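# Load a motor housing can into the press nest

## Task

Pick up a single motor housing can from the steel tray on the robot's table and place it, open end facing up and pushed fully down, into the round nest beneath the raised ram of the press on the same table; at the end the robot must not be in contact with any can.

## Robot and tools

Robot: two arms, left_arm and right_arm, each ending in a parallel gripper. Its fingers point along the gripper's own +z axis and close along its y axis. The reported end_effector_position is the spot between the finger pads, just under 1 cm behind the tips.

Scene frame (used for all printed positions): origin at table-top height, halfway between the nominal arm bases; +x goes out over the table, +z up, and left_arm sits on the +y side. Arm names do not match image sides. A BASES line, if present, gives calibrated base places. Printed hand positions get less accurate at long reach. Orientation comes as end_effector_quat_wxyz.

Command rows: every motion argument is a row of 14 numbers, each in [-1, 1]: dx, dy, dz, rx, ry, rz, opening for left_arm, then the same seven for right_arm. Both arms are always present. The six pose numbers are an offset, not a pose, measured in that arm's own Hand target axes from the Hand target it has when the action or move begins. Scale: 1.0 = 0.6 m of travel or 180 degrees; rx, ry, rz form a single rotation vector. Sending all six as 0 re-commands the current Hand target. The opening is absolute: +1 fully open (about 87 mm between pads), +0.5 about 69 mm, 0 about 43 mm, -0.5 about 18 mm, -1 closed. A 0 opening is a real command, so to leave a gripper alone resend its present value (see Tool commands in the result).

execute_actions(actions, cameras): actions is a list of actions; each action is a list of up to 15 rows, one per 1/30 s step; a short table repeats its last row to fill 15 steps. Every row in an action counts from the start pose of that action, not from the row before; a new action or call starts from the current Hand target, so repeating an offset keeps moving further. An empty list just returns state and images.

move(target, speed, blend, opening_speed, blocking, cameras): straight-line path of each gripper toward the offset in target (one 14-number row, or up to 15 rows differing only in pose, all counted from the same starting Hand targets). speed is m/s per arm path, 0.002 to 0.5 (default 0.25), turn rate limit twice that in rad/s; one value or one per target. blend (m) rounds corners of a list. opening_speed (per second on the -1..+1 scale, at least 0.2) ramps the fingers; otherwise the opening is sent at once. A move lasts at least 0.5 s, is cut at 10 s, and does not avoid obstacles or the other arm. Faster moves lag and stray more and hit harder. With blocking=false the result comes after about 0.5 s while the move continues; call wait or stop before sending new rows or moves. Result adds a move: line — done (at rest within 10 mm and 2 degrees), off_target, moving, held (a check blocked a step, or the clearance check ended the move) or fault — plus limits such as paced (pose clipped) or held. Done does not mean no contact.

wait(seconds 0 to 10): lets time pass, arms holding their commands; a running move keeps going. stop(): brakes a running move (needs room). zoom_image(camera, region): camera is cam_head_left or cam_head_right; region [x0, y0, x1, y1] in image pixels, top-left origin, at most 504 by 504. finished_scene(scene): end with scene 1 once the can is seated and released; this is final.

Cameras: cam_head_left and cam_head_right, each 672x504, returned in that order.

Reading results: Hand target is the last commanded pose after clipping; the next offsets count from it. Per step the controller clips commands to within 100 mm and 20 degrees of the measured pose, so a big offset may only partly happen; command the remainder from the new Hand target. Grippers often stop short or sag and tilt under friction and weight, especially far out; small moves can fail or go sideways. Check position and orientation after each move and correct tilt. An arm blocked by an object keeps pushing until you command its target back past the gripper. grip_measured uses the opening scale; readings may be off by about 1 mm. To grip, command about 0.04 below the reading at first contact (less for a lighter hold); about 20 N per pad. Joint positions list the gripper last on a 0 (closed) to 1 (open) scale. Joint torques include arm weight and noise; torques 1 to 3 wrap at ±28 N m. Step readings list positions at some steps; HELD marks steps withheld for an arm. A pose unreachable line names an arm whose command the clearance check withheld; it does not guard gripper-to-gripper collisions.

Avoid: dropping the can, releasing it while it moves, fast impacts, hard presses, collisions between the arms, and anything leaving the table. Brief external tugs on a held part or pushes on loose items can occur. Motors heat when holding loads, reaching far or pushing against something; MOTOR HOT appears at 75 °C, at 90 °C the arm folds and idles, at 100 °C it collapses. Joint ranges (rad): waist -2.618 to 3.054, shoulder 0 to 3.142, elbow 0 to 3.142 (straight at 2.901), wrist pitch ±1.571, wrist yaw ±1.571, wrist roll ±2.094. Quick, smooth, low-effort motion is preferred.

Each tool is called by a JSON object that holds its "fn" and its "kwargs", one argument or row to a line.

## Session

{"fn": "execute_actions", "kwargs": {
  "actions": []
}}

Scene clock: 0.00 s.
left_arm: end_effector_position=(+0.4891, +0.2555, +0.2807) grip_measured=+0.972 end_effector_quat_wxyz=(+0.465, +0.043, +0.806, +0.364) | right_arm: end_effector_position=(+0.5203, -0.4964, +0.3712) grip_measured=+0.978 end_effector_quat_wxyz=(+0.724, +0.437, +0.511, -0.150)
Joint positions: left_arm=[-0.441 1.759 1.63 -0.401 -0.93 0.278 0.986] | right_arm=[-0.099 1.771 1.565 0.339 0.781 0.41 0.989]
Joint velocities: left_arm=[-0.017 0.012 -0.007 -0.066 0.022 -0.066 0.008] | right_arm=[0.012 -0.017 -0.012 -0.066 0.022 -0.007 0.018]
Joint torques (N m): no reading
Heat: left arm: 33 °C; right arm: 36 °C.
Hand target: left_arm +0.4886, +0.2557, +0.2899; +0.475, +0.036, +0.802, +0.361 | right_arm +0.5166, -0.4959, +0.3856; +0.734, +0.438, +0.499, -0.144
Tool commands: left_gripper/opening=+1.0 right_gripper/opening=+1.0

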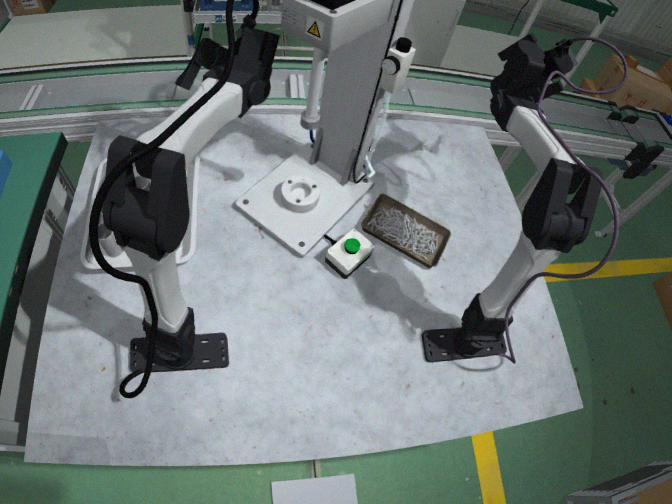

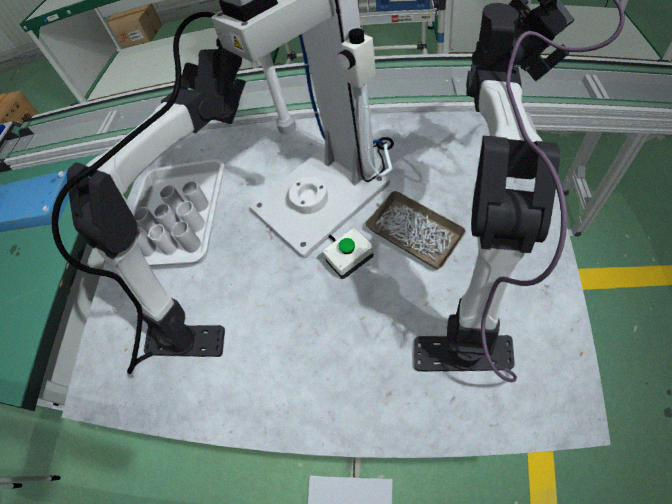

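{"fn": "zoom_image", "kwargs": {
  "camera": "cam_head_right",
  "region": [100, 130, 260, 290]
}}

{"fn": "zoom_image", "kwargs": {
  "camera": "cam_head_right",
  "region": [220, 100, 400, 280]
}}

{"fn": "zoom_image", "kwargs": {
  "camera": "cam_head_left",
  "region": [200, 100, 400, 280]
}}

{"fn": "zoom_image", "kwargs": {
  "camera": "cam_head_right",
  "region": [130, 20, 280, 140]
}}

{"fn": "zoom_image", "kwargs": {
  "camera": "cam_head_left",
  "region": [60, 10, 290, 280]
}}

Scaled by 3.150.

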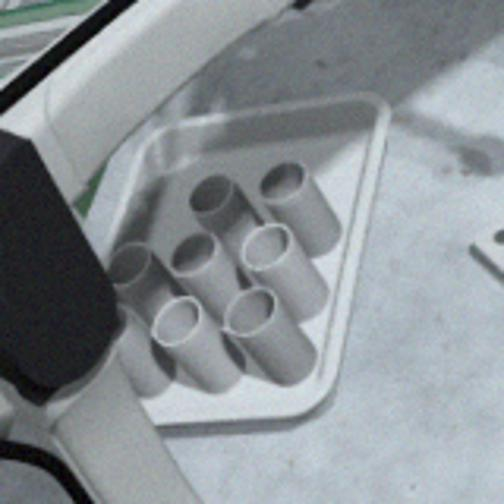

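Scaled by 2.800.

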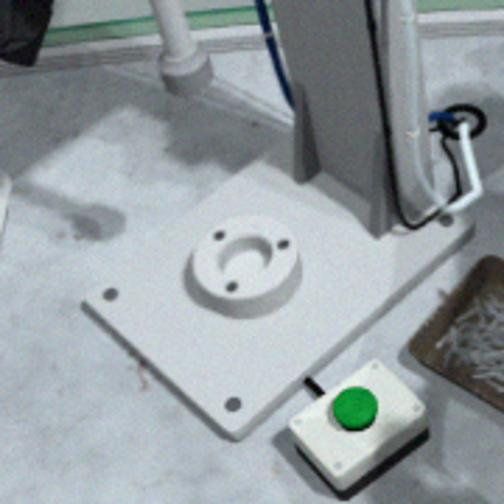

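Scaled by 2.520.

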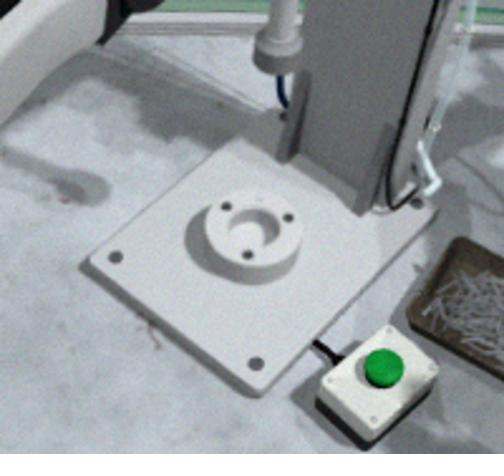

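Scaled by 3.360.

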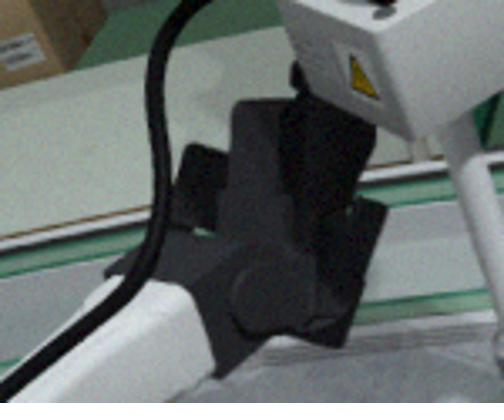

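Scaled by 1.867.

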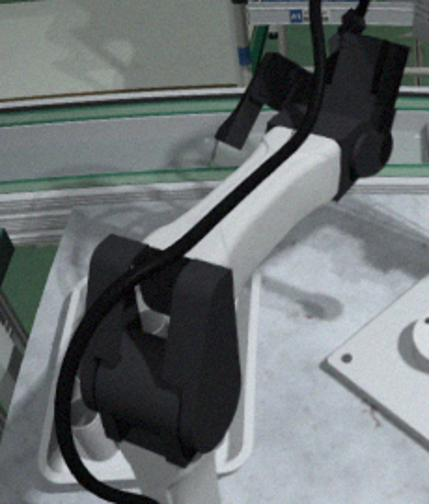

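{"fn": "move", "kwargs": {
  "target": [0.119,0.012,-0.104,0.246,0.324,-0.0246,1,0,0,0,0,0,0,1]
}}

Scene clock: 14.23 s.
left_arm: end_effector_position=(+0.4075, +0.2530, +0.2491) grip_measured=+0.972 end_effector_quat_wxyz=(+0.189, -0.001, +0.982, -0.002) | right_arm: end_effector_position=(+0.5203, -0.4964, +0.3712) grip_measured=+0.978 end_effector_quat_wxyz=(+0.724, +0.437, +0.511, -0.150)
Joint positions: left_arm=[-0.147 1.984 2.337 -1.545 -0.03 -0.09 0.986] | right_arm=[-0.099 1.771 1.565 0.339 0.781 0.41 0.989]
Joint velocities: left_arm=[-0.007 -0.017 -0.002 -0.037 0.066 -0.051 0.018] | right_arm=[0.012 -0.002 0.007 0.007 0.051 -0.051 -0.003]
Joint torques (N m): left_arm=[0.81 -14.11 4.07 0.71 0.1 0.07] | right_arm=[-0.23 -9.35 8.21 1.63 -0.06 -0.04]
Heat: left arm: 37 °C; right arm: 39 °C.
Hand target: left_arm +0.3988, +0.2554, +0.2611; +0.016, -0.004, +1.000, +0.006 | right_arm +0.5166, -0.4959, +0.3856; +0.734, +0.438, +0.499, -0.144
Off the commanded pose: left_arm 0.014 m, 22 deg; orientation clipped | right_arm 0.015 m, 2 deg.
joint sent to its limit (left arm) — joint 4 (wrist pitch), lower limit. The joint targets are off in orientation, not in position.
move: off_target (left_arm, right_arm); limits=paced

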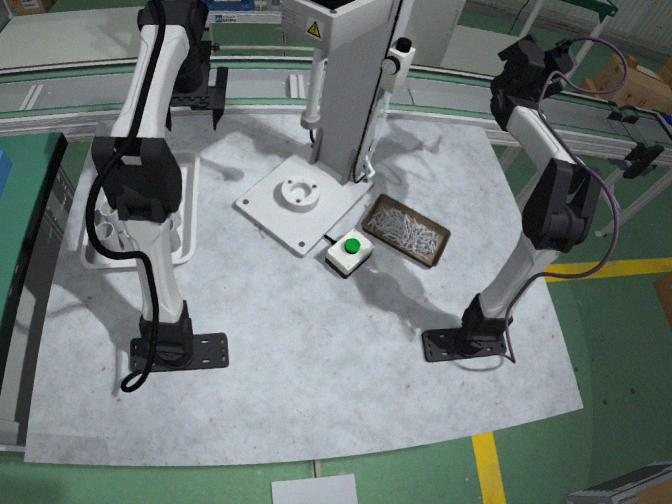

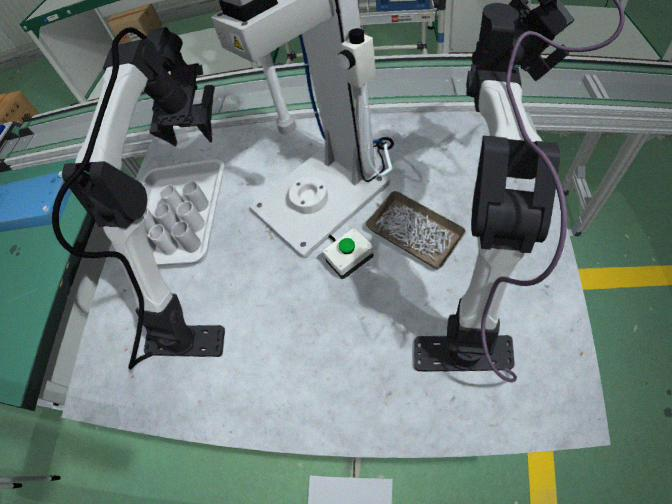

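{"fn": "move", "kwargs": {
  "target": [0.167,-0.092,0.08,0,0,0,1,0,0,0,0,0,0,1]
}}

{"fn": "zoom_image", "kwargs": {
  "camera": "cam_head_right",
  "region": [100, 80, 260, 290]
}}

{"fn": "zoom_image", "kwargs": {
  "camera": "cam_head_left",
  "region": [60, 80, 260, 290]
}}

Scene clock: 27.10 s.
left_arm: end_effector_position=(+0.3057, +0.2019, +0.2022) grip_measured=+0.972 end_effector_quat_wxyz=(+0.057, -0.002, +0.998, -0.005) | right_arm: end_effector_position=(+0.5203, -0.4964, +0.3712) grip_measured=+0.978 end_effector_quat_wxyz=(+0.724, +0.437, +0.511, -0.150)
Joint positions: left_arm=[-0.32 1.767 1.859 -1.551 -0.021 -0.271 0.986] | right_arm=[-0.099 1.771 1.565 0.339 0.781 0.41 0.989]
Joint velocities: left_arm=[-0.012 -0.007 0.007 0.022 -0.007 -0.051 0.008] | right_arm=[-0.017 -0.007 -0.007 0.022 0.051 0.081 -0.018]
Joint torques (N m): left_arm=[-0.38 -11.67 4.51 0.31 0.14 -0.04] | right_arm=[-0.23 -9.36 8.21 1.63 -0.06 -0.04]
Heat: left arm: 41 °C; right arm: 41 °C.
Hand target: left_arm +0.2995, +0.2001, +0.2100; +0.014, -0.006, +1.000, +0.003 | right_arm +0.5166, -0.4959, +0.3856; +0.734, +0.438, +0.499, -0.144
Off the commanded pose: left_arm 0.009 m, 5 deg | right_arm 0.015 m, 2 deg.
joint sent to its limit (left arm) — joint 4 (wrist pitch), lower limit. The joint targets are off in orientation, not in position.
move: off_target (left_arm, right_arm)

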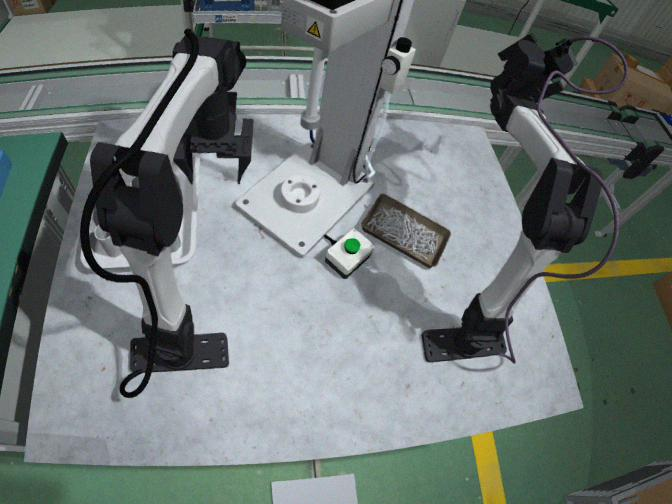

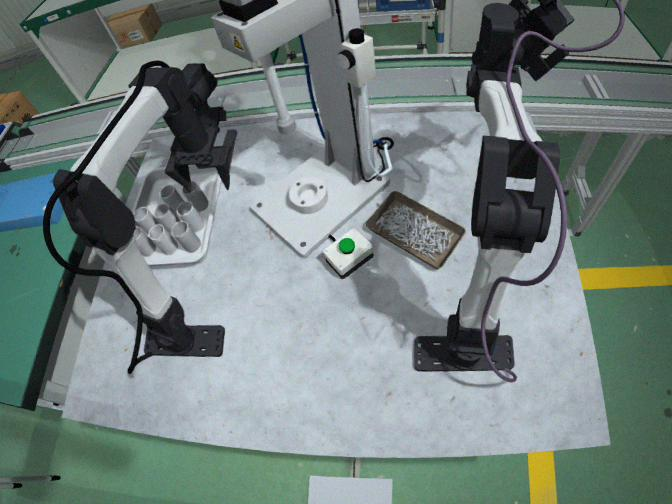

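Scaled by 2.400.

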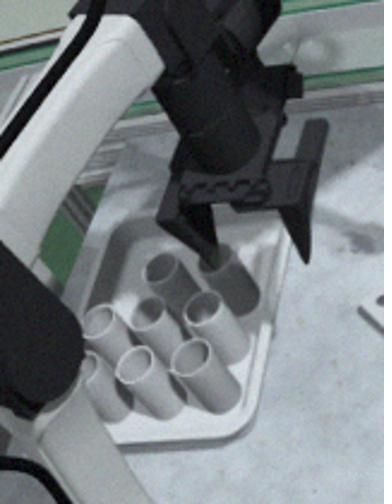

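Scaled by 2.400.

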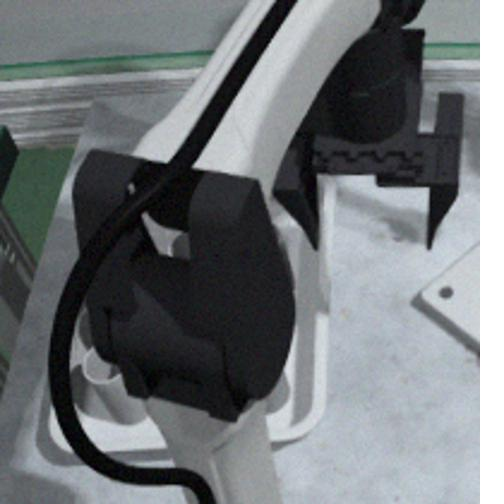

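{"fn": "move", "kwargs": {
  "target": [0.083,-0.167,0.1,0,0,0,1,0,0,0,0,0,0,1]
}}

{"fn": "zoom_image", "kwargs": {
  "camera": "cam_head_right",
  "region": [100, 130, 340, 290]
}}

{"fn": "zoom_image", "kwargs": {
  "camera": "cam_head_left",
  "region": [60, 130, 310, 290]
}}

Scene clock: 38.70 s.
left_arm: end_effector_position=(+0.2487, +0.1019, +0.1528) grip_measured=+0.972 end_effector_quat_wxyz=(+0.013, -0.002, +1.000, -0.003) | right_arm: end_effector_position=(+0.5203, -0.4964, +0.3712) grip_measured=+0.978 end_effector_quat_wxyz=(+0.724, +0.437, +0.511, -0.150)
Joint positions: left_arm=[-0.661 1.767 1.649 -1.429 -0.01 -0.612 0.986] | right_arm=[-0.099 1.771 1.565 0.339 0.781 0.41 0.989]
Joint velocities: left_arm=[-0.022 -0.002 0.007 -0.022 0.022 0.037 0.003] | right_arm=[0.002 0.002 -0.007 0.037 0.066 -0.007 -0.024]
Joint torques (N m): left_arm=[-0.13 -7.54 4.59 0.3 0.09 -0.08] | right_arm=[-0.23 -9.36 8.21 1.63 -0.06 -0.04]
Heat: left arm: 41 °C; right arm: 43 °C.
Hand target: left_arm +0.2496, +0.0992, +0.1476; +0.009, -0.006, +1.000, -0.003 | right_arm +0.5166, -0.4959, +0.3856; +0.734, +0.438, +0.499, -0.144
Off the commanded pose: left_arm 0.007 m, 1 deg | right_arm 0.015 m, 2 deg.
move: off_target (right_arm)

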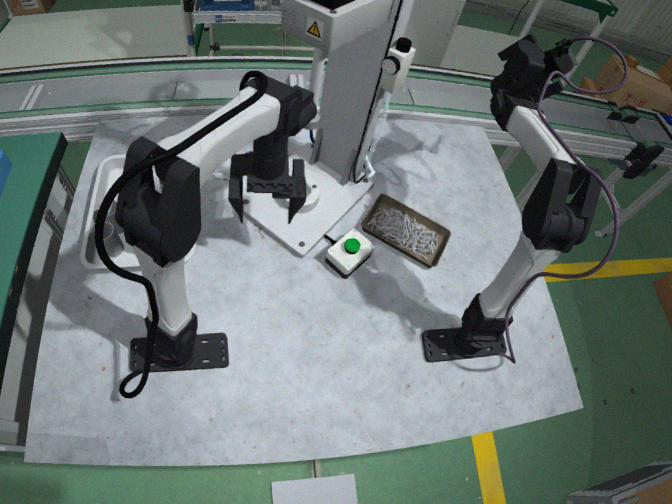

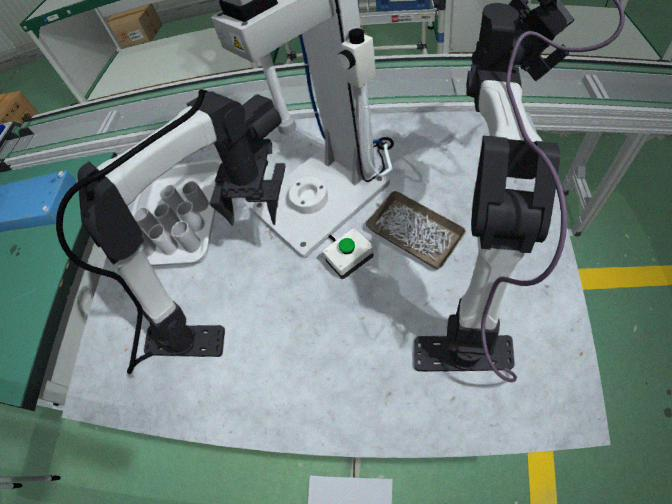

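Scaled by 2.100.

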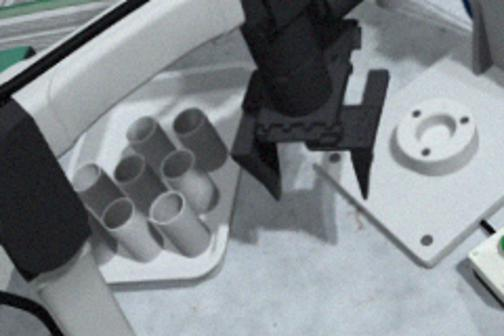

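Scaled by 2.016.

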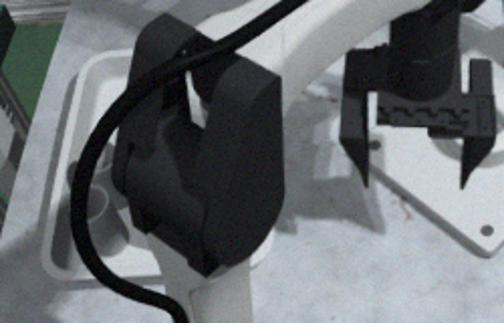

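{"fn": "move", "kwargs": {
  "target": [0,0.283,0,0,0,0,1,0,0,0,0,0,0,1]
}}

{"fn": "zoom_image", "kwargs": {
  "camera": "cam_head_right",
  "region": [100, 130, 260, 290]
}}

{"fn": "zoom_image", "kwargs": {
  "camera": "cam_head_left",
  "region": [60, 130, 260, 290]
}}

Scene clock: 48.47 s.
left_arm: end_effector_position=(+0.2509, +0.2707, +0.1476) grip_measured=+0.972 end_effector_quat_wxyz=(+0.001, -0.009, +1.000, +0.010) | right_arm: end_effector_position=(+0.5203, -0.4964, +0.3712) grip_measured=+0.978 end_effector_quat_wxyz=(+0.724, +0.437, +0.511, -0.150)
Joint positions: left_arm=[-0.126 1.576 1.414 -1.409 -0.021 -0.091 0.986] | right_arm=[-0.099 1.771 1.565 0.339 0.781 0.41 0.989]
Joint velocities: left_arm=[-0.012 -0.002 -0.012 0.066 0.051 0.051 -0.023] | right_arm=[-0.002 0.002 0.017 0.022 -0.007 0.022 0.024]
Joint torques (N m): left_arm=[0.49 -9.51 4.44 0.27 0.09 0.09] | right_arm=[-0.23 -9.35 8.2 1.63 -0.06 -0.04]
Heat: left arm: 40 °C; right arm: 43 °C.
Hand target: left_arm +0.2508, +0.2718, +0.1508; +0.016, -0.006, +1.000, +0.008 | right_arm +0.5166, -0.4959, +0.3856; +0.734, +0.438, +0.499, -0.144
Off the commanded pose: left_arm 0.004 m, 2 deg | right_arm 0.015 m, 2 deg.
move: off_target (right_arm)

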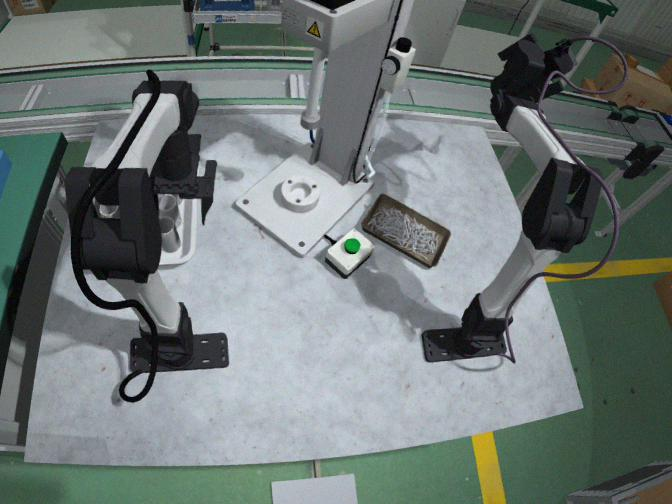

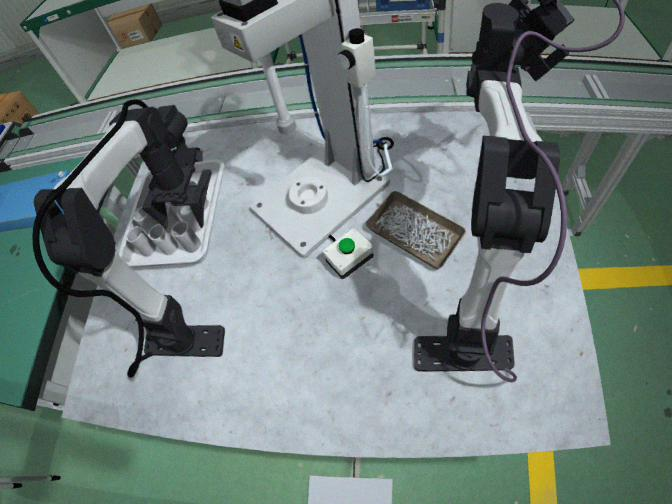

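Scaled by 3.150.

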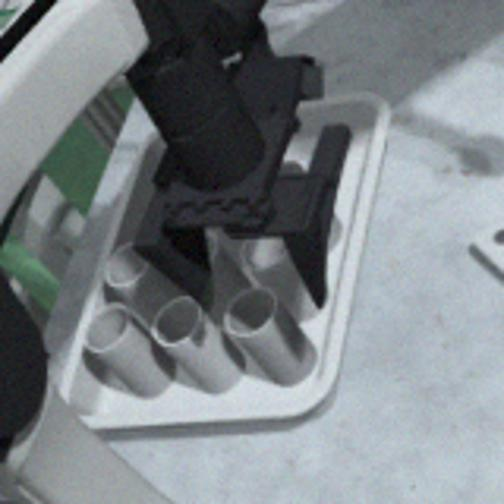

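Scaled by 2.520.

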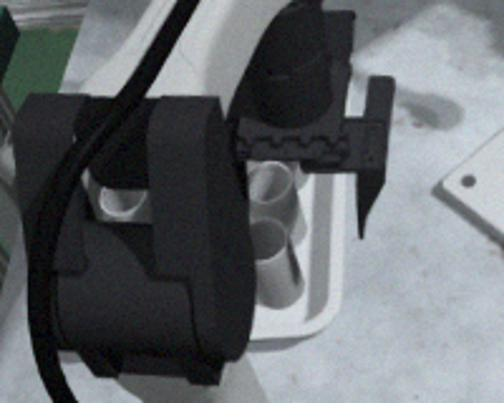

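{"fn": "move", "kwargs": {
  "target": [0.1,0,0.1,0,0,0,1,0,0,0,0,0,0,1]
}}

{"fn": "zoom_image", "kwargs": {
  "camera": "cam_head_right",
  "region": [100, 150, 260, 310]
}}

{"fn": "zoom_image", "kwargs": {
  "camera": "cam_head_left",
  "region": [60, 150, 260, 310]
}}

Scene clock: 57.97 s.
left_arm: end_effector_position=(+0.1906, +0.2752, +0.0905) grip_measured=+0.972 end_effector_quat_wxyz=(+0.004, -0.009, +1.000, +0.010) | right_arm: end_effector_position=(+0.5203, -0.4964, +0.3712) grip_measured=+0.978 end_effector_quat_wxyz=(+0.724, +0.437, +0.511, -0.150)
Joint positions: left_arm=[-0.126 1.342 0.981 -1.203 -0.021 -0.09 0.986] | right_arm=[-0.099 1.771 1.565 0.339 0.781 0.41 0.989]
Joint velocities: left_arm=[-0.017 0.007 -0.007 0.022 0.066 0.007 0.008] | right_arm=[-0.017 -0.002 0.002 0.11 0.007 -0.037 0.024]
Joint torques (N m): left_arm=[-0.68 -6.37 4.49 0.29 0.11 0.04] | right_arm=[-0.21 -9.36 8.21 1.62 -0.06 -0.04]
Heat: left arm: 41 °C; right arm: 44 °C.
Hand target: left_arm +0.1916, +0.2730, +0.0906; +0.016, -0.006, +1.000, +0.007 | right_arm +0.5166, -0.4959, +0.3856; +0.734, +0.438, +0.499, -0.144
Off the commanded pose: left_arm 0.004 m, 1 deg | right_arm 0.015 m, 2 deg.
move: off_target (right_arm)

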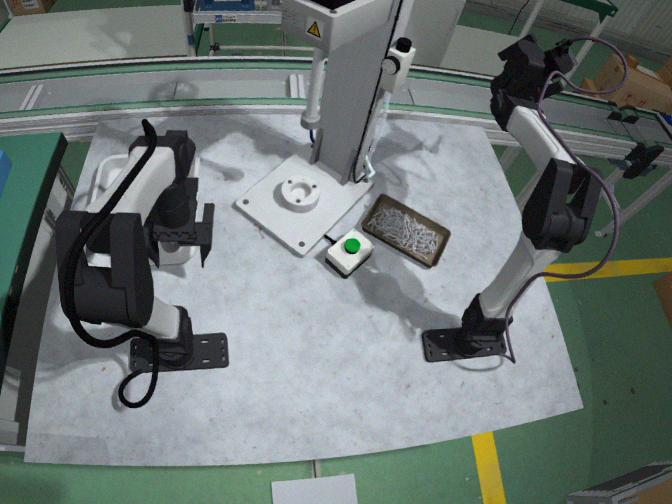

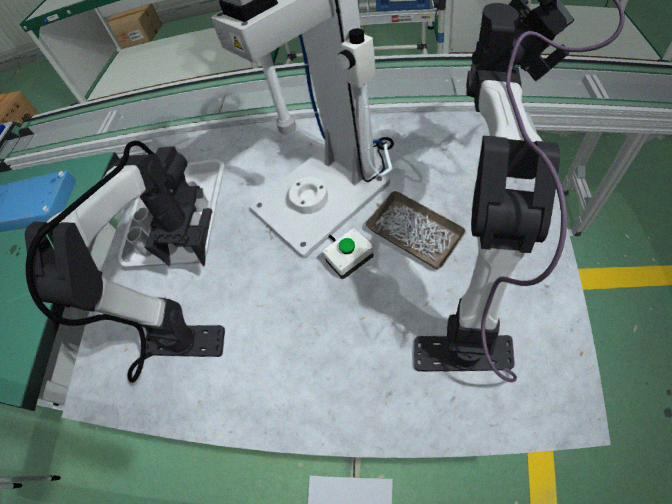

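Scaled by 3.150.

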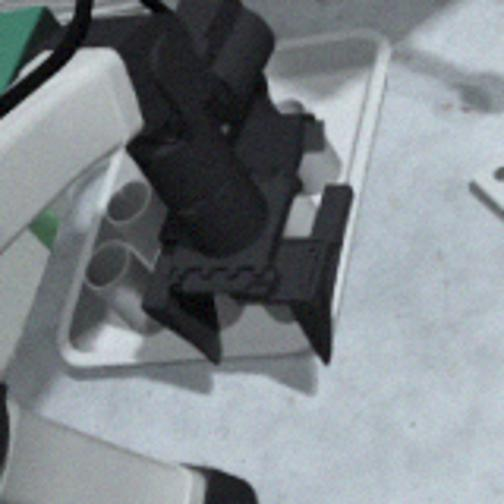

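Scaled by 2.520.

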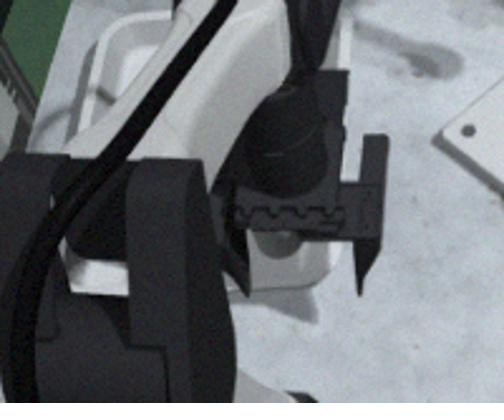

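{"fn": "move", "kwargs": {
  "target": [0,0,-0.15,0,0,0,1,0,0,0,0,0,0,1]
}}

{"fn": "zoom_image", "kwargs": {
  "camera": "cam_head_right",
  "region": [100, 130, 260, 290]
}}

{"fn": "zoom_image", "kwargs": {
  "camera": "cam_head_left",
  "region": [60, 130, 260, 290]
}}

Scene clock: 62.87 s.
left_arm: end_effector_position=(+0.1894, +0.2731, +0.1762) grip_measured=+0.972 end_effector_quat_wxyz=(+0.014, -0.005, +1.000, +0.009) | right_arm: end_effector_position=(+0.5203, -0.4964, +0.3712) grip_measured=+0.978 end_effector_quat_wxyz=(+0.724, +0.437, +0.511, -0.150)
Joint positions: left_arm=[-0.138 1.336 1.322 -1.529 -0.021 -0.095 0.986] | right_arm=[-0.099 1.771 1.565 0.339 0.781 0.41 0.989]
Joint velocities: left_arm=[-0.007 0.012 -0.012 -0.066 0.037 0.022 0.003] | right_arm=[-0.002 -0.012 0.002 -0.081 -0.007 -0.022 -0.024]
Joint torques (N m): left_arm=[-0.65 -3.89 6.87 0.08 0.12 -0.06] | right_arm=[-0.23 -9.35 8.21 1.63 -0.06 -0.04]
Heat: left arm: 40 °C; right arm: 44 °C.
Hand target: left_arm +0.1902, +0.2707, +0.1805; +0.016, -0.007, +1.000, +0.007 | right_arm +0.5166, -0.4959, +0.3856; +0.734, +0.438, +0.499, -0.144
Off the commanded pose: left_arm 0.005 m, 0 deg | right_arm 0.015 m, 2 deg.
move: off_target (right_arm)

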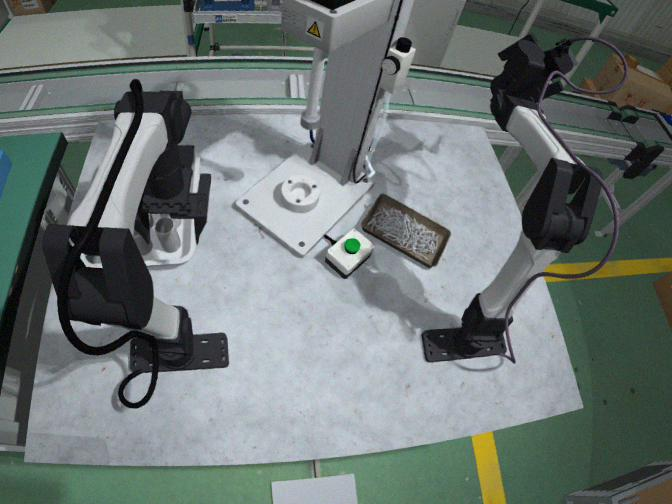

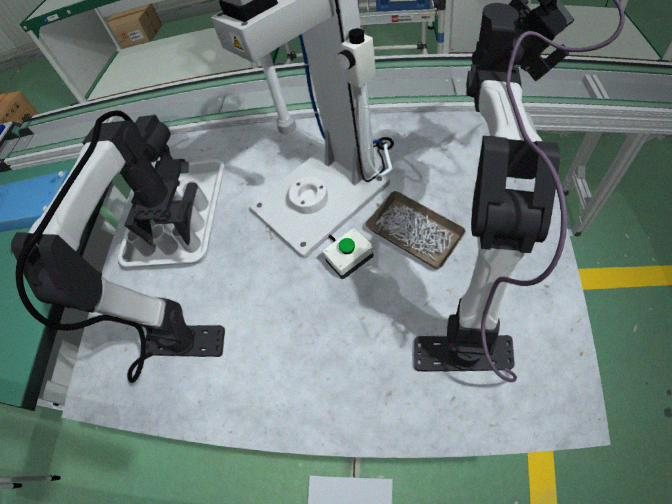

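Scaled by 3.150.

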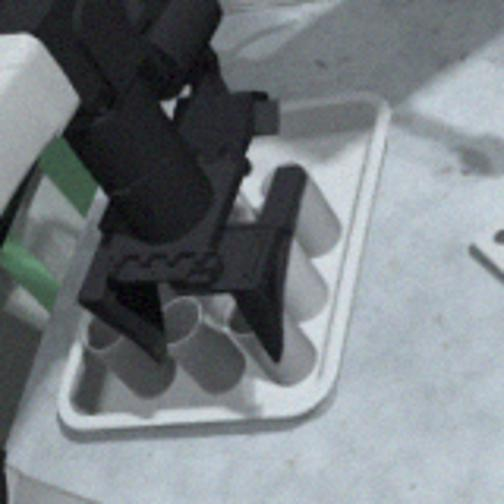

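Scaled by 2.520.

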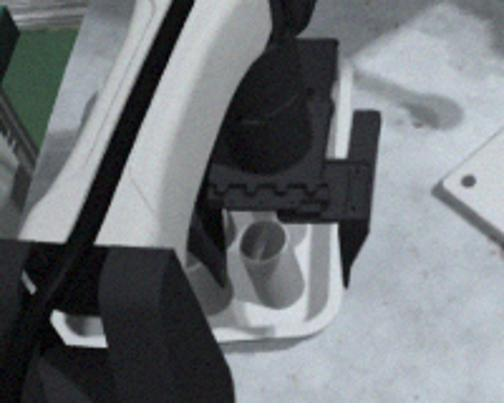

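{"fn": "move", "kwargs": {
  "target": [-0.152,0.072,0.067,0,0,-0.25,0.4,0,0,0,0,0,0,1]
}}

{"fn": "zoom_image", "kwargs": {
  "camera": "cam_head_right",
  "region": [100, 130, 260, 290]
}}

{"fn": "zoom_image", "kwargs": {
  "camera": "cam_head_left",
  "region": [60, 130, 260, 290]
}}

Scene clock: 77.37 s.
left_arm: end_effector_position=(+0.2718, +0.3146, +0.1394) grip_measured=+0.400 end_effector_quat_wxyz=(+0.006, -0.381, +0.924, +0.009) | right_arm: end_effector_position=(+0.5203, -0.4964, +0.3712) grip_measured=+0.978 end_effector_quat_wxyz=(+0.724, +0.437, +0.511, -0.150)
Joint positions: left_arm=[0.131 1.619 1.428 -1.372 -0.021 -0.598 0.7] | right_arm=[-0.099 1.771 1.565 0.339 0.781 0.41 0.989]
Joint velocities: left_arm=[0.002 0.002 0.012 -0.051 -0.022 -0.037 -0.028] | right_arm=[0.002 0.002 0.007 0.081 0.022 -0.007 -0.003]
Joint torques (N m): left_arm=[0.38 -5.96 7.53 0.31 0.05 -0.13] | right_arm=[-0.21 -9.35 8.21 1.63 -0.06 -0.04]
Heat: left arm: 38 °C; right arm: 45 °C.
Hand target: left_arm +0.2825, +0.3173, +0.1424; +0.021, -0.388, +0.921, +0.006 | right_arm +0.5166, -0.4959, +0.3856; +0.734, +0.438, +0.499, -0.144
Off the commanded pose: left_arm 0.011 m, 2 deg | right_arm 0.015 m, 2 deg.
move: off_target (left_arm, right_arm)

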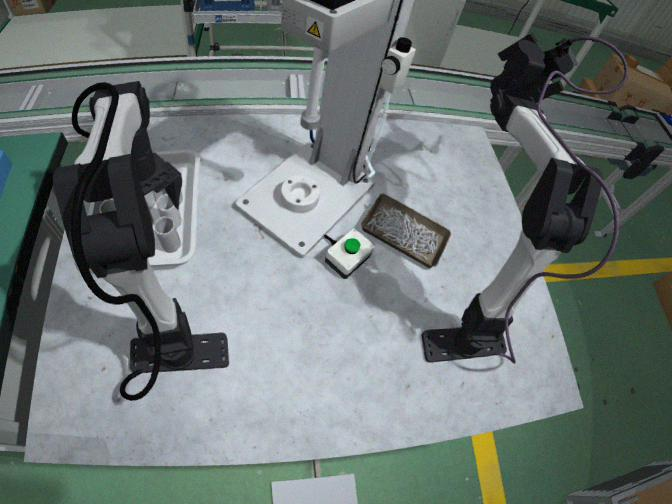

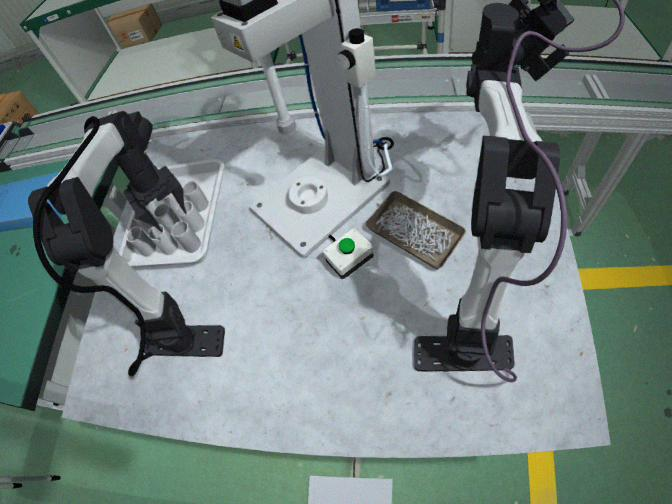

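Scaled by 3.150.

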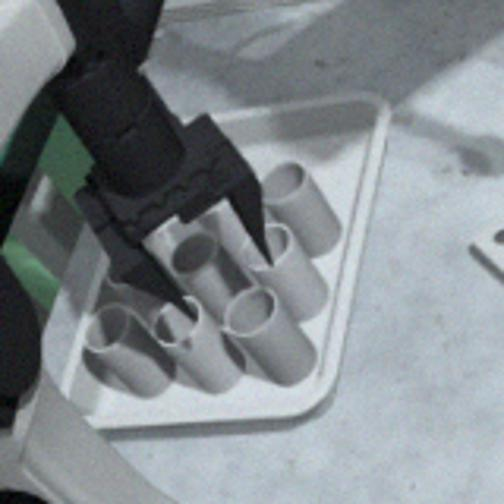

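Scaled by 2.520.

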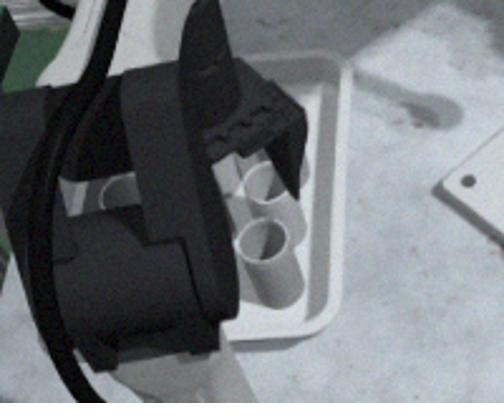

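{"fn": "move", "kwargs": {
  "target": [-0.022,0.002,0.048,0,0,0,0.4,0,0,0,0,0,0,1]
}}

{"fn": "zoom_image", "kwargs": {
  "camera": "cam_head_right",
  "region": [110, 150, 230, 270]
}}

{"fn": "zoom_image", "kwargs": {
  "camera": "cam_head_left",
  "region": [110, 150, 230, 270]
}}

Scene clock: 87.40 s.
left_arm: end_effector_position=(+0.2903, +0.3265, +0.1187) grip_measured=+0.400 end_effector_quat_wxyz=(+0.023, -0.391, +0.920, +0.006) | right_arm: end_effector_position=(+0.5203, -0.4964, +0.3712) grip_measured=+0.978 end_effector_quat_wxyz=(+0.724, +0.437, +0.511, -0.150)
Joint positions: left_arm=[0.161 1.662 1.396 -1.262 -0.021 -0.589 0.7] | right_arm=[-0.099 1.771 1.565 0.339 0.781 0.41 0.989]
Joint velocities: left_arm=[-0.002 0.002 -0.002 0.007 0.037 -0.066 -0.001] | right_arm=[-0.007 0.007 0.007 -0.022 0.022 0.051 -0.003]
Joint torques (N m): left_arm=[0.51 -6.56 4.74 0.31 0.03 0.16] | right_arm=[-0.23 -9.36 8.21 1.63 -0.06 -0.04]
Heat: left arm: 39 °C; right arm: 45 °C.
Hand target: left_arm +0.2914, +0.3287, +0.1140; +0.021, -0.389, +0.921, +0.007 | right_arm +0.5166, -0.4959, +0.3856; +0.734, +0.438, +0.499, -0.144
Off the commanded pose: left_arm 0.005 m, 0 deg | right_arm 0.015 m, 2 deg.
move: off_target (right_arm)

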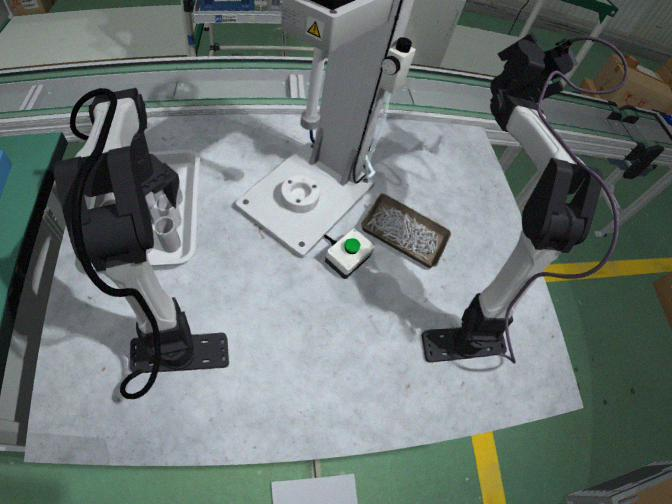

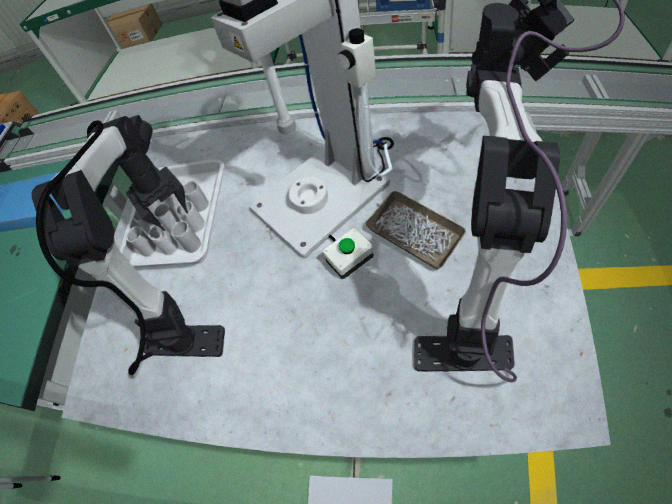

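Scaled by 4.200.

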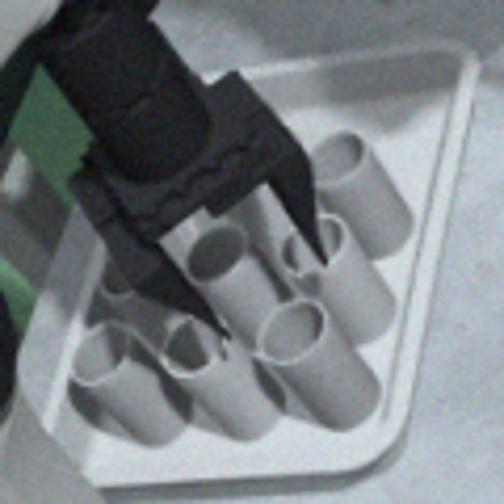

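Scaled by 4.200.

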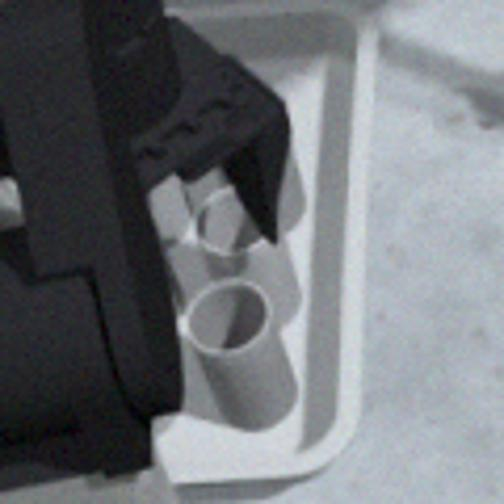

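{"fn": "move", "kwargs": {
  "target": [-0.004,0.001,0.09,0,0,0,0.4,0,0,0,0,0,0,1],
  "speed": 0.1
}}

{"fn": "zoom_image", "kwargs": {
  "camera": "cam_head_right",
  "region": [110, 150, 230, 270]
}}

{"fn": "zoom_image", "kwargs": {
  "camera": "cam_head_left",
  "region": [110, 150, 230, 270]
}}

Scene clock: 95.37 s.
left_arm: end_effector_position=(+0.2823, +0.3234, +0.0738) grip_measured=+0.400 end_effector_quat_wxyz=(+0.003, -0.384, +0.923, -0.001) | right_arm: end_effector_position=(+0.5203, -0.4964, +0.3712) grip_measured=+0.978 end_effector_quat_wxyz=(+0.724, +0.437, +0.511, -0.150)
Joint positions: left_arm=[0.168 1.686 1.237 -1.116 0.002 -0.567 0.7] | right_arm=[-0.099 1.771 1.565 0.339 0.781 0.41 0.989]
Joint velocities: left_arm=[0.007 -0.002 -0.017 -0.022 0.007 -0.022 -0.007] | right_arm=[-0.017 -0.002 0.032 -0.037 -0.022 0.022 0.003]
Joint torques (N m): left_arm=[0.9 -5.23 3.62 0.89 -0.18 0.03] | right_arm=[-0.23 -9.36 8.21 1.63 -0.06 -0.04]
Heat: left arm: 39 °C; right arm: 46 °C.
Hand target: left_arm +0.2934, +0.3328, +0.0600; +0.021, -0.389, +0.921, +0.007 | right_arm +0.5166, -0.4959, +0.3856; +0.734, +0.438, +0.499, -0.144
Off the commanded pose: left_arm 0.020 m, 2 deg | right_arm 0.015 m, 2 deg.
move: off_target (left_arm, right_arm)

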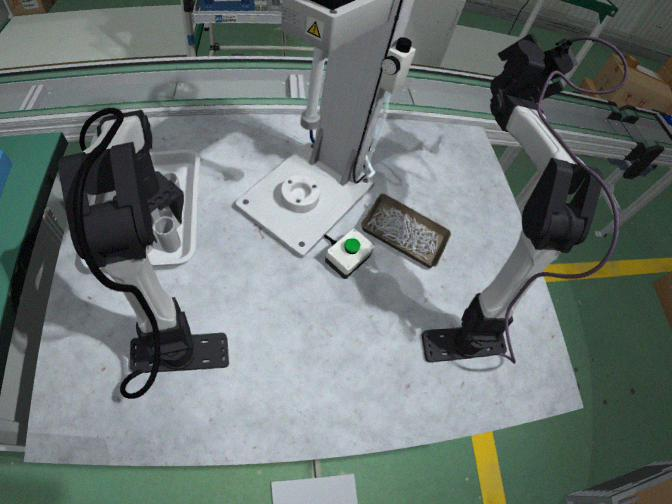

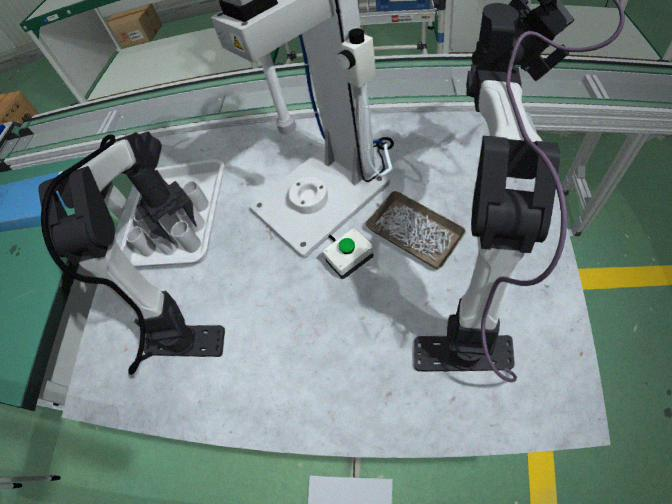

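Scaled by 4.200.

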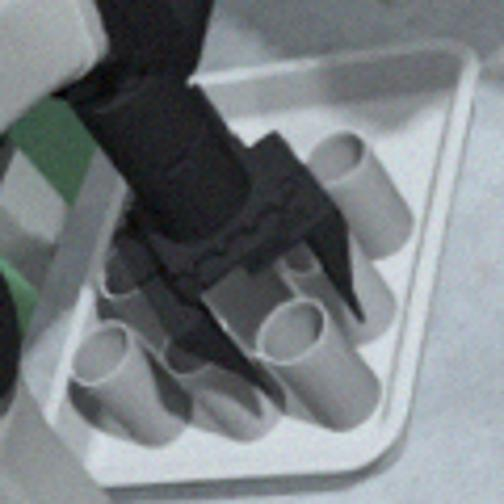

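Scaled by 4.200.

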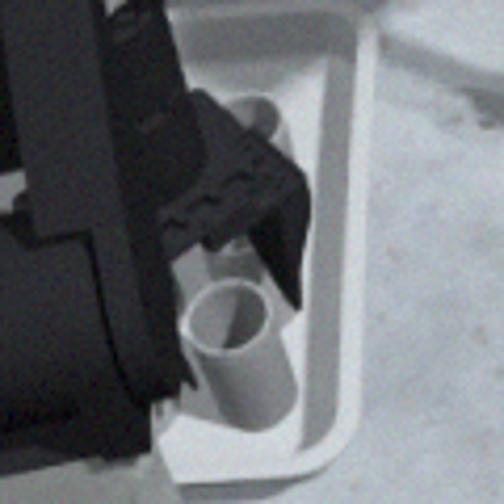

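{"fn": "move", "kwargs": {
  "target": [0,0,0,0,0,0,0.4,0,0,0,0,0,0,1],
  "cameras": []
}}

Scene clock: 100.40 s.
left_arm: end_effector_position=(+0.2824, +0.3235, +0.0738) grip_measured=+0.400 end_effector_quat_wxyz=(+0.003, -0.384, +0.924, -0.001) | right_arm: end_effector_position=(+0.5203, -0.4964, +0.3712) grip_measured=+0.978 end_effector_quat_wxyz=(+0.724, +0.437, +0.511, -0.150)
Joint positions: left_arm=[0.168 1.686 1.237 -1.115 0.002 -0.566 0.7] | right_arm=[-0.099 1.771 1.565 0.339 0.781 0.41 0.989]
Joint velocities: left_arm=[-0.017 0.002 -0.017 -0.007 0.007 -0.022 0.009] | right_arm=[0.007 -0.002 -0.007 -0.022 0.022 0.007 -0.008]
Joint torques (N m): left_arm=[0.9 -5.24 3.55 0.93 -0.14 0.04] | right_arm=[-0.21 -9.35 8.21 1.63 -0.06 -0.04]
Heat: left arm: 38 °C; right arm: 46 °C.
Hand target: left_arm +0.2935, +0.3328, +0.0600; +0.021, -0.389, +0.921, +0.007 | right_arm +0.5166, -0.4959, +0.3856; +0.734, +0.438, +0.499, -0.144
Off the commanded pose: left_arm 0.020 m, 2 deg | right_arm 0.015 m, 2 deg.
move: off_target (left_arm, right_arm)
No camera images: "cameras" was empty.

{"fn": "move", "kwargs": {
  "target": [-0.013,-0.006,0.02,0,0,0,0.4,0,0,0,0,0,0,1],
  "speed": 0.1
}}

{"fn": "zoom_image", "kwargs": {
  "camera": "cam_head_right",
  "region": [110, 150, 230, 270]
}}

{"fn": "zoom_image", "kwargs": {
  "camera": "cam_head_left",
  "region": [110, 150, 230, 270]
}}

Scene clock: 105.53 s.
left_arm: end_effector_position=(+0.2823, +0.3221, +0.0715) grip_measured=+0.400 end_effector_quat_wxyz=(-0.004, -0.381, +0.925, -0.010) | right_arm: end_effector_position=(+0.5203, -0.4964, +0.3712) grip_measured=+0.978 end_effector_quat_wxyz=(+0.724, +0.437, +0.511, -0.150)
Joint positions: left_arm=[0.175 1.697 1.237 -1.114 0.022 -0.554 0.7] | right_arm=[-0.099 1.771 1.565 0.339 0.781 0.41 0.989]
Joint velocities: left_arm=[-0.012 0.002 0.007 -0.007 0.022 -0.007 0.004] | right_arm=[0.002 -0.007 -0.007 -0.007 -0.007 0.051 0.018]
Joint torques (N m): left_arm=[0.79 -2.61 3.74 1.25 -0.32 -0.07] | right_arm=[-0.23 -9.36 8.21 1.63 -0.06 -0.04]
Heat: left arm: 38 °C; right arm: 46 °C.
Hand target: left_arm +0.3017, +0.3362, +0.0480; +0.021, -0.389, +0.921, +0.007 | right_arm +0.5166, -0.4959, +0.3856; +0.734, +0.438, +0.499, -0.144
Off the commanded pose: left_arm 0.033 m, 4 deg | right_arm 0.015 m, 2 deg.
move: off_target (left_arm, right_arm)

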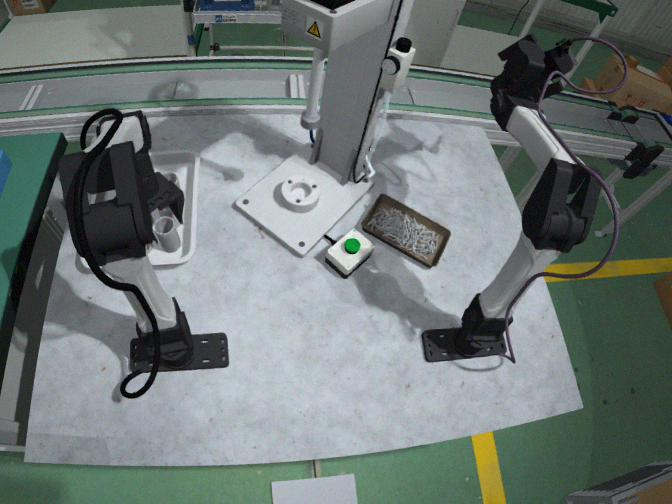

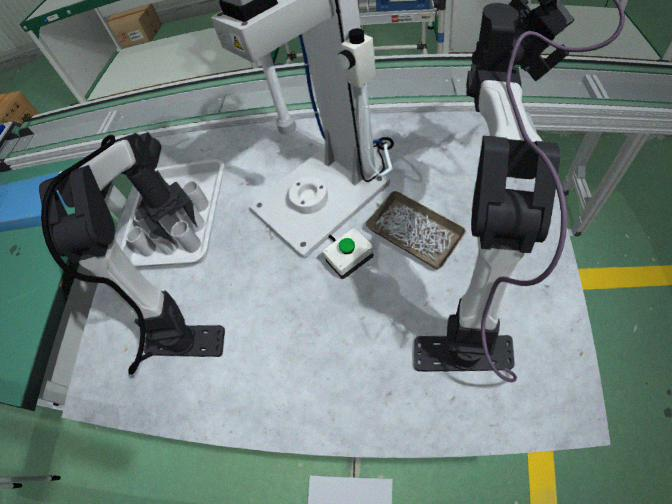

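Scaled by 4.200.

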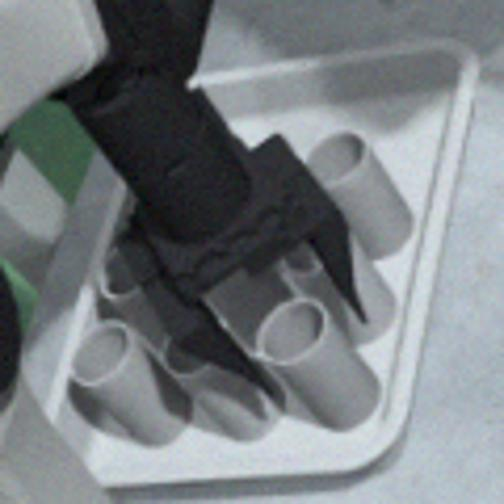

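Scaled by 4.200.

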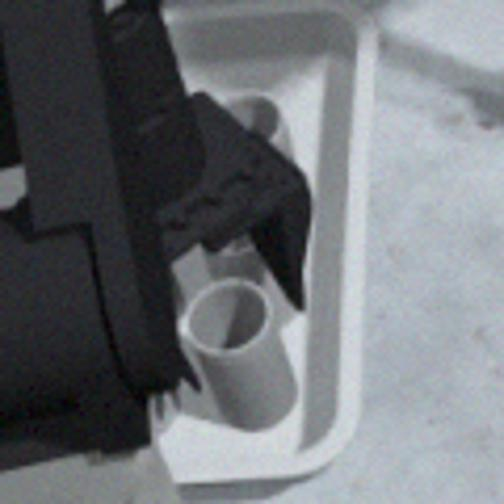

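{"fn": "zoom_image", "kwargs": {
  "camera": "cam_head_right",
  "region": [130, 200, 210, 260]
}}

{"fn": "zoom_image", "kwargs": {
  "camera": "cam_head_left",
  "region": [140, 190, 200, 260]
}}

Scaled by 6.300.

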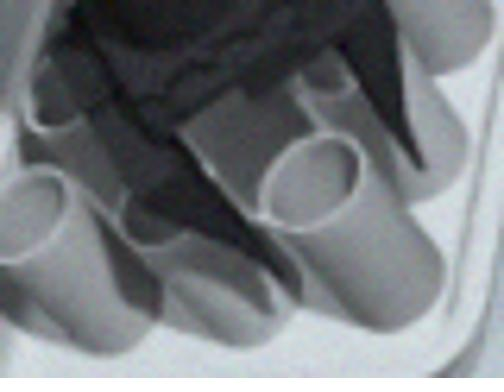

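Scaled by 7.200.

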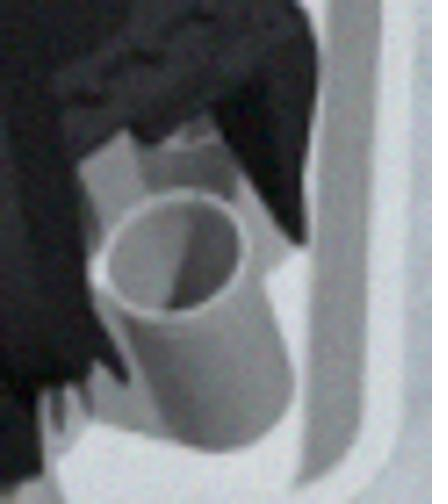

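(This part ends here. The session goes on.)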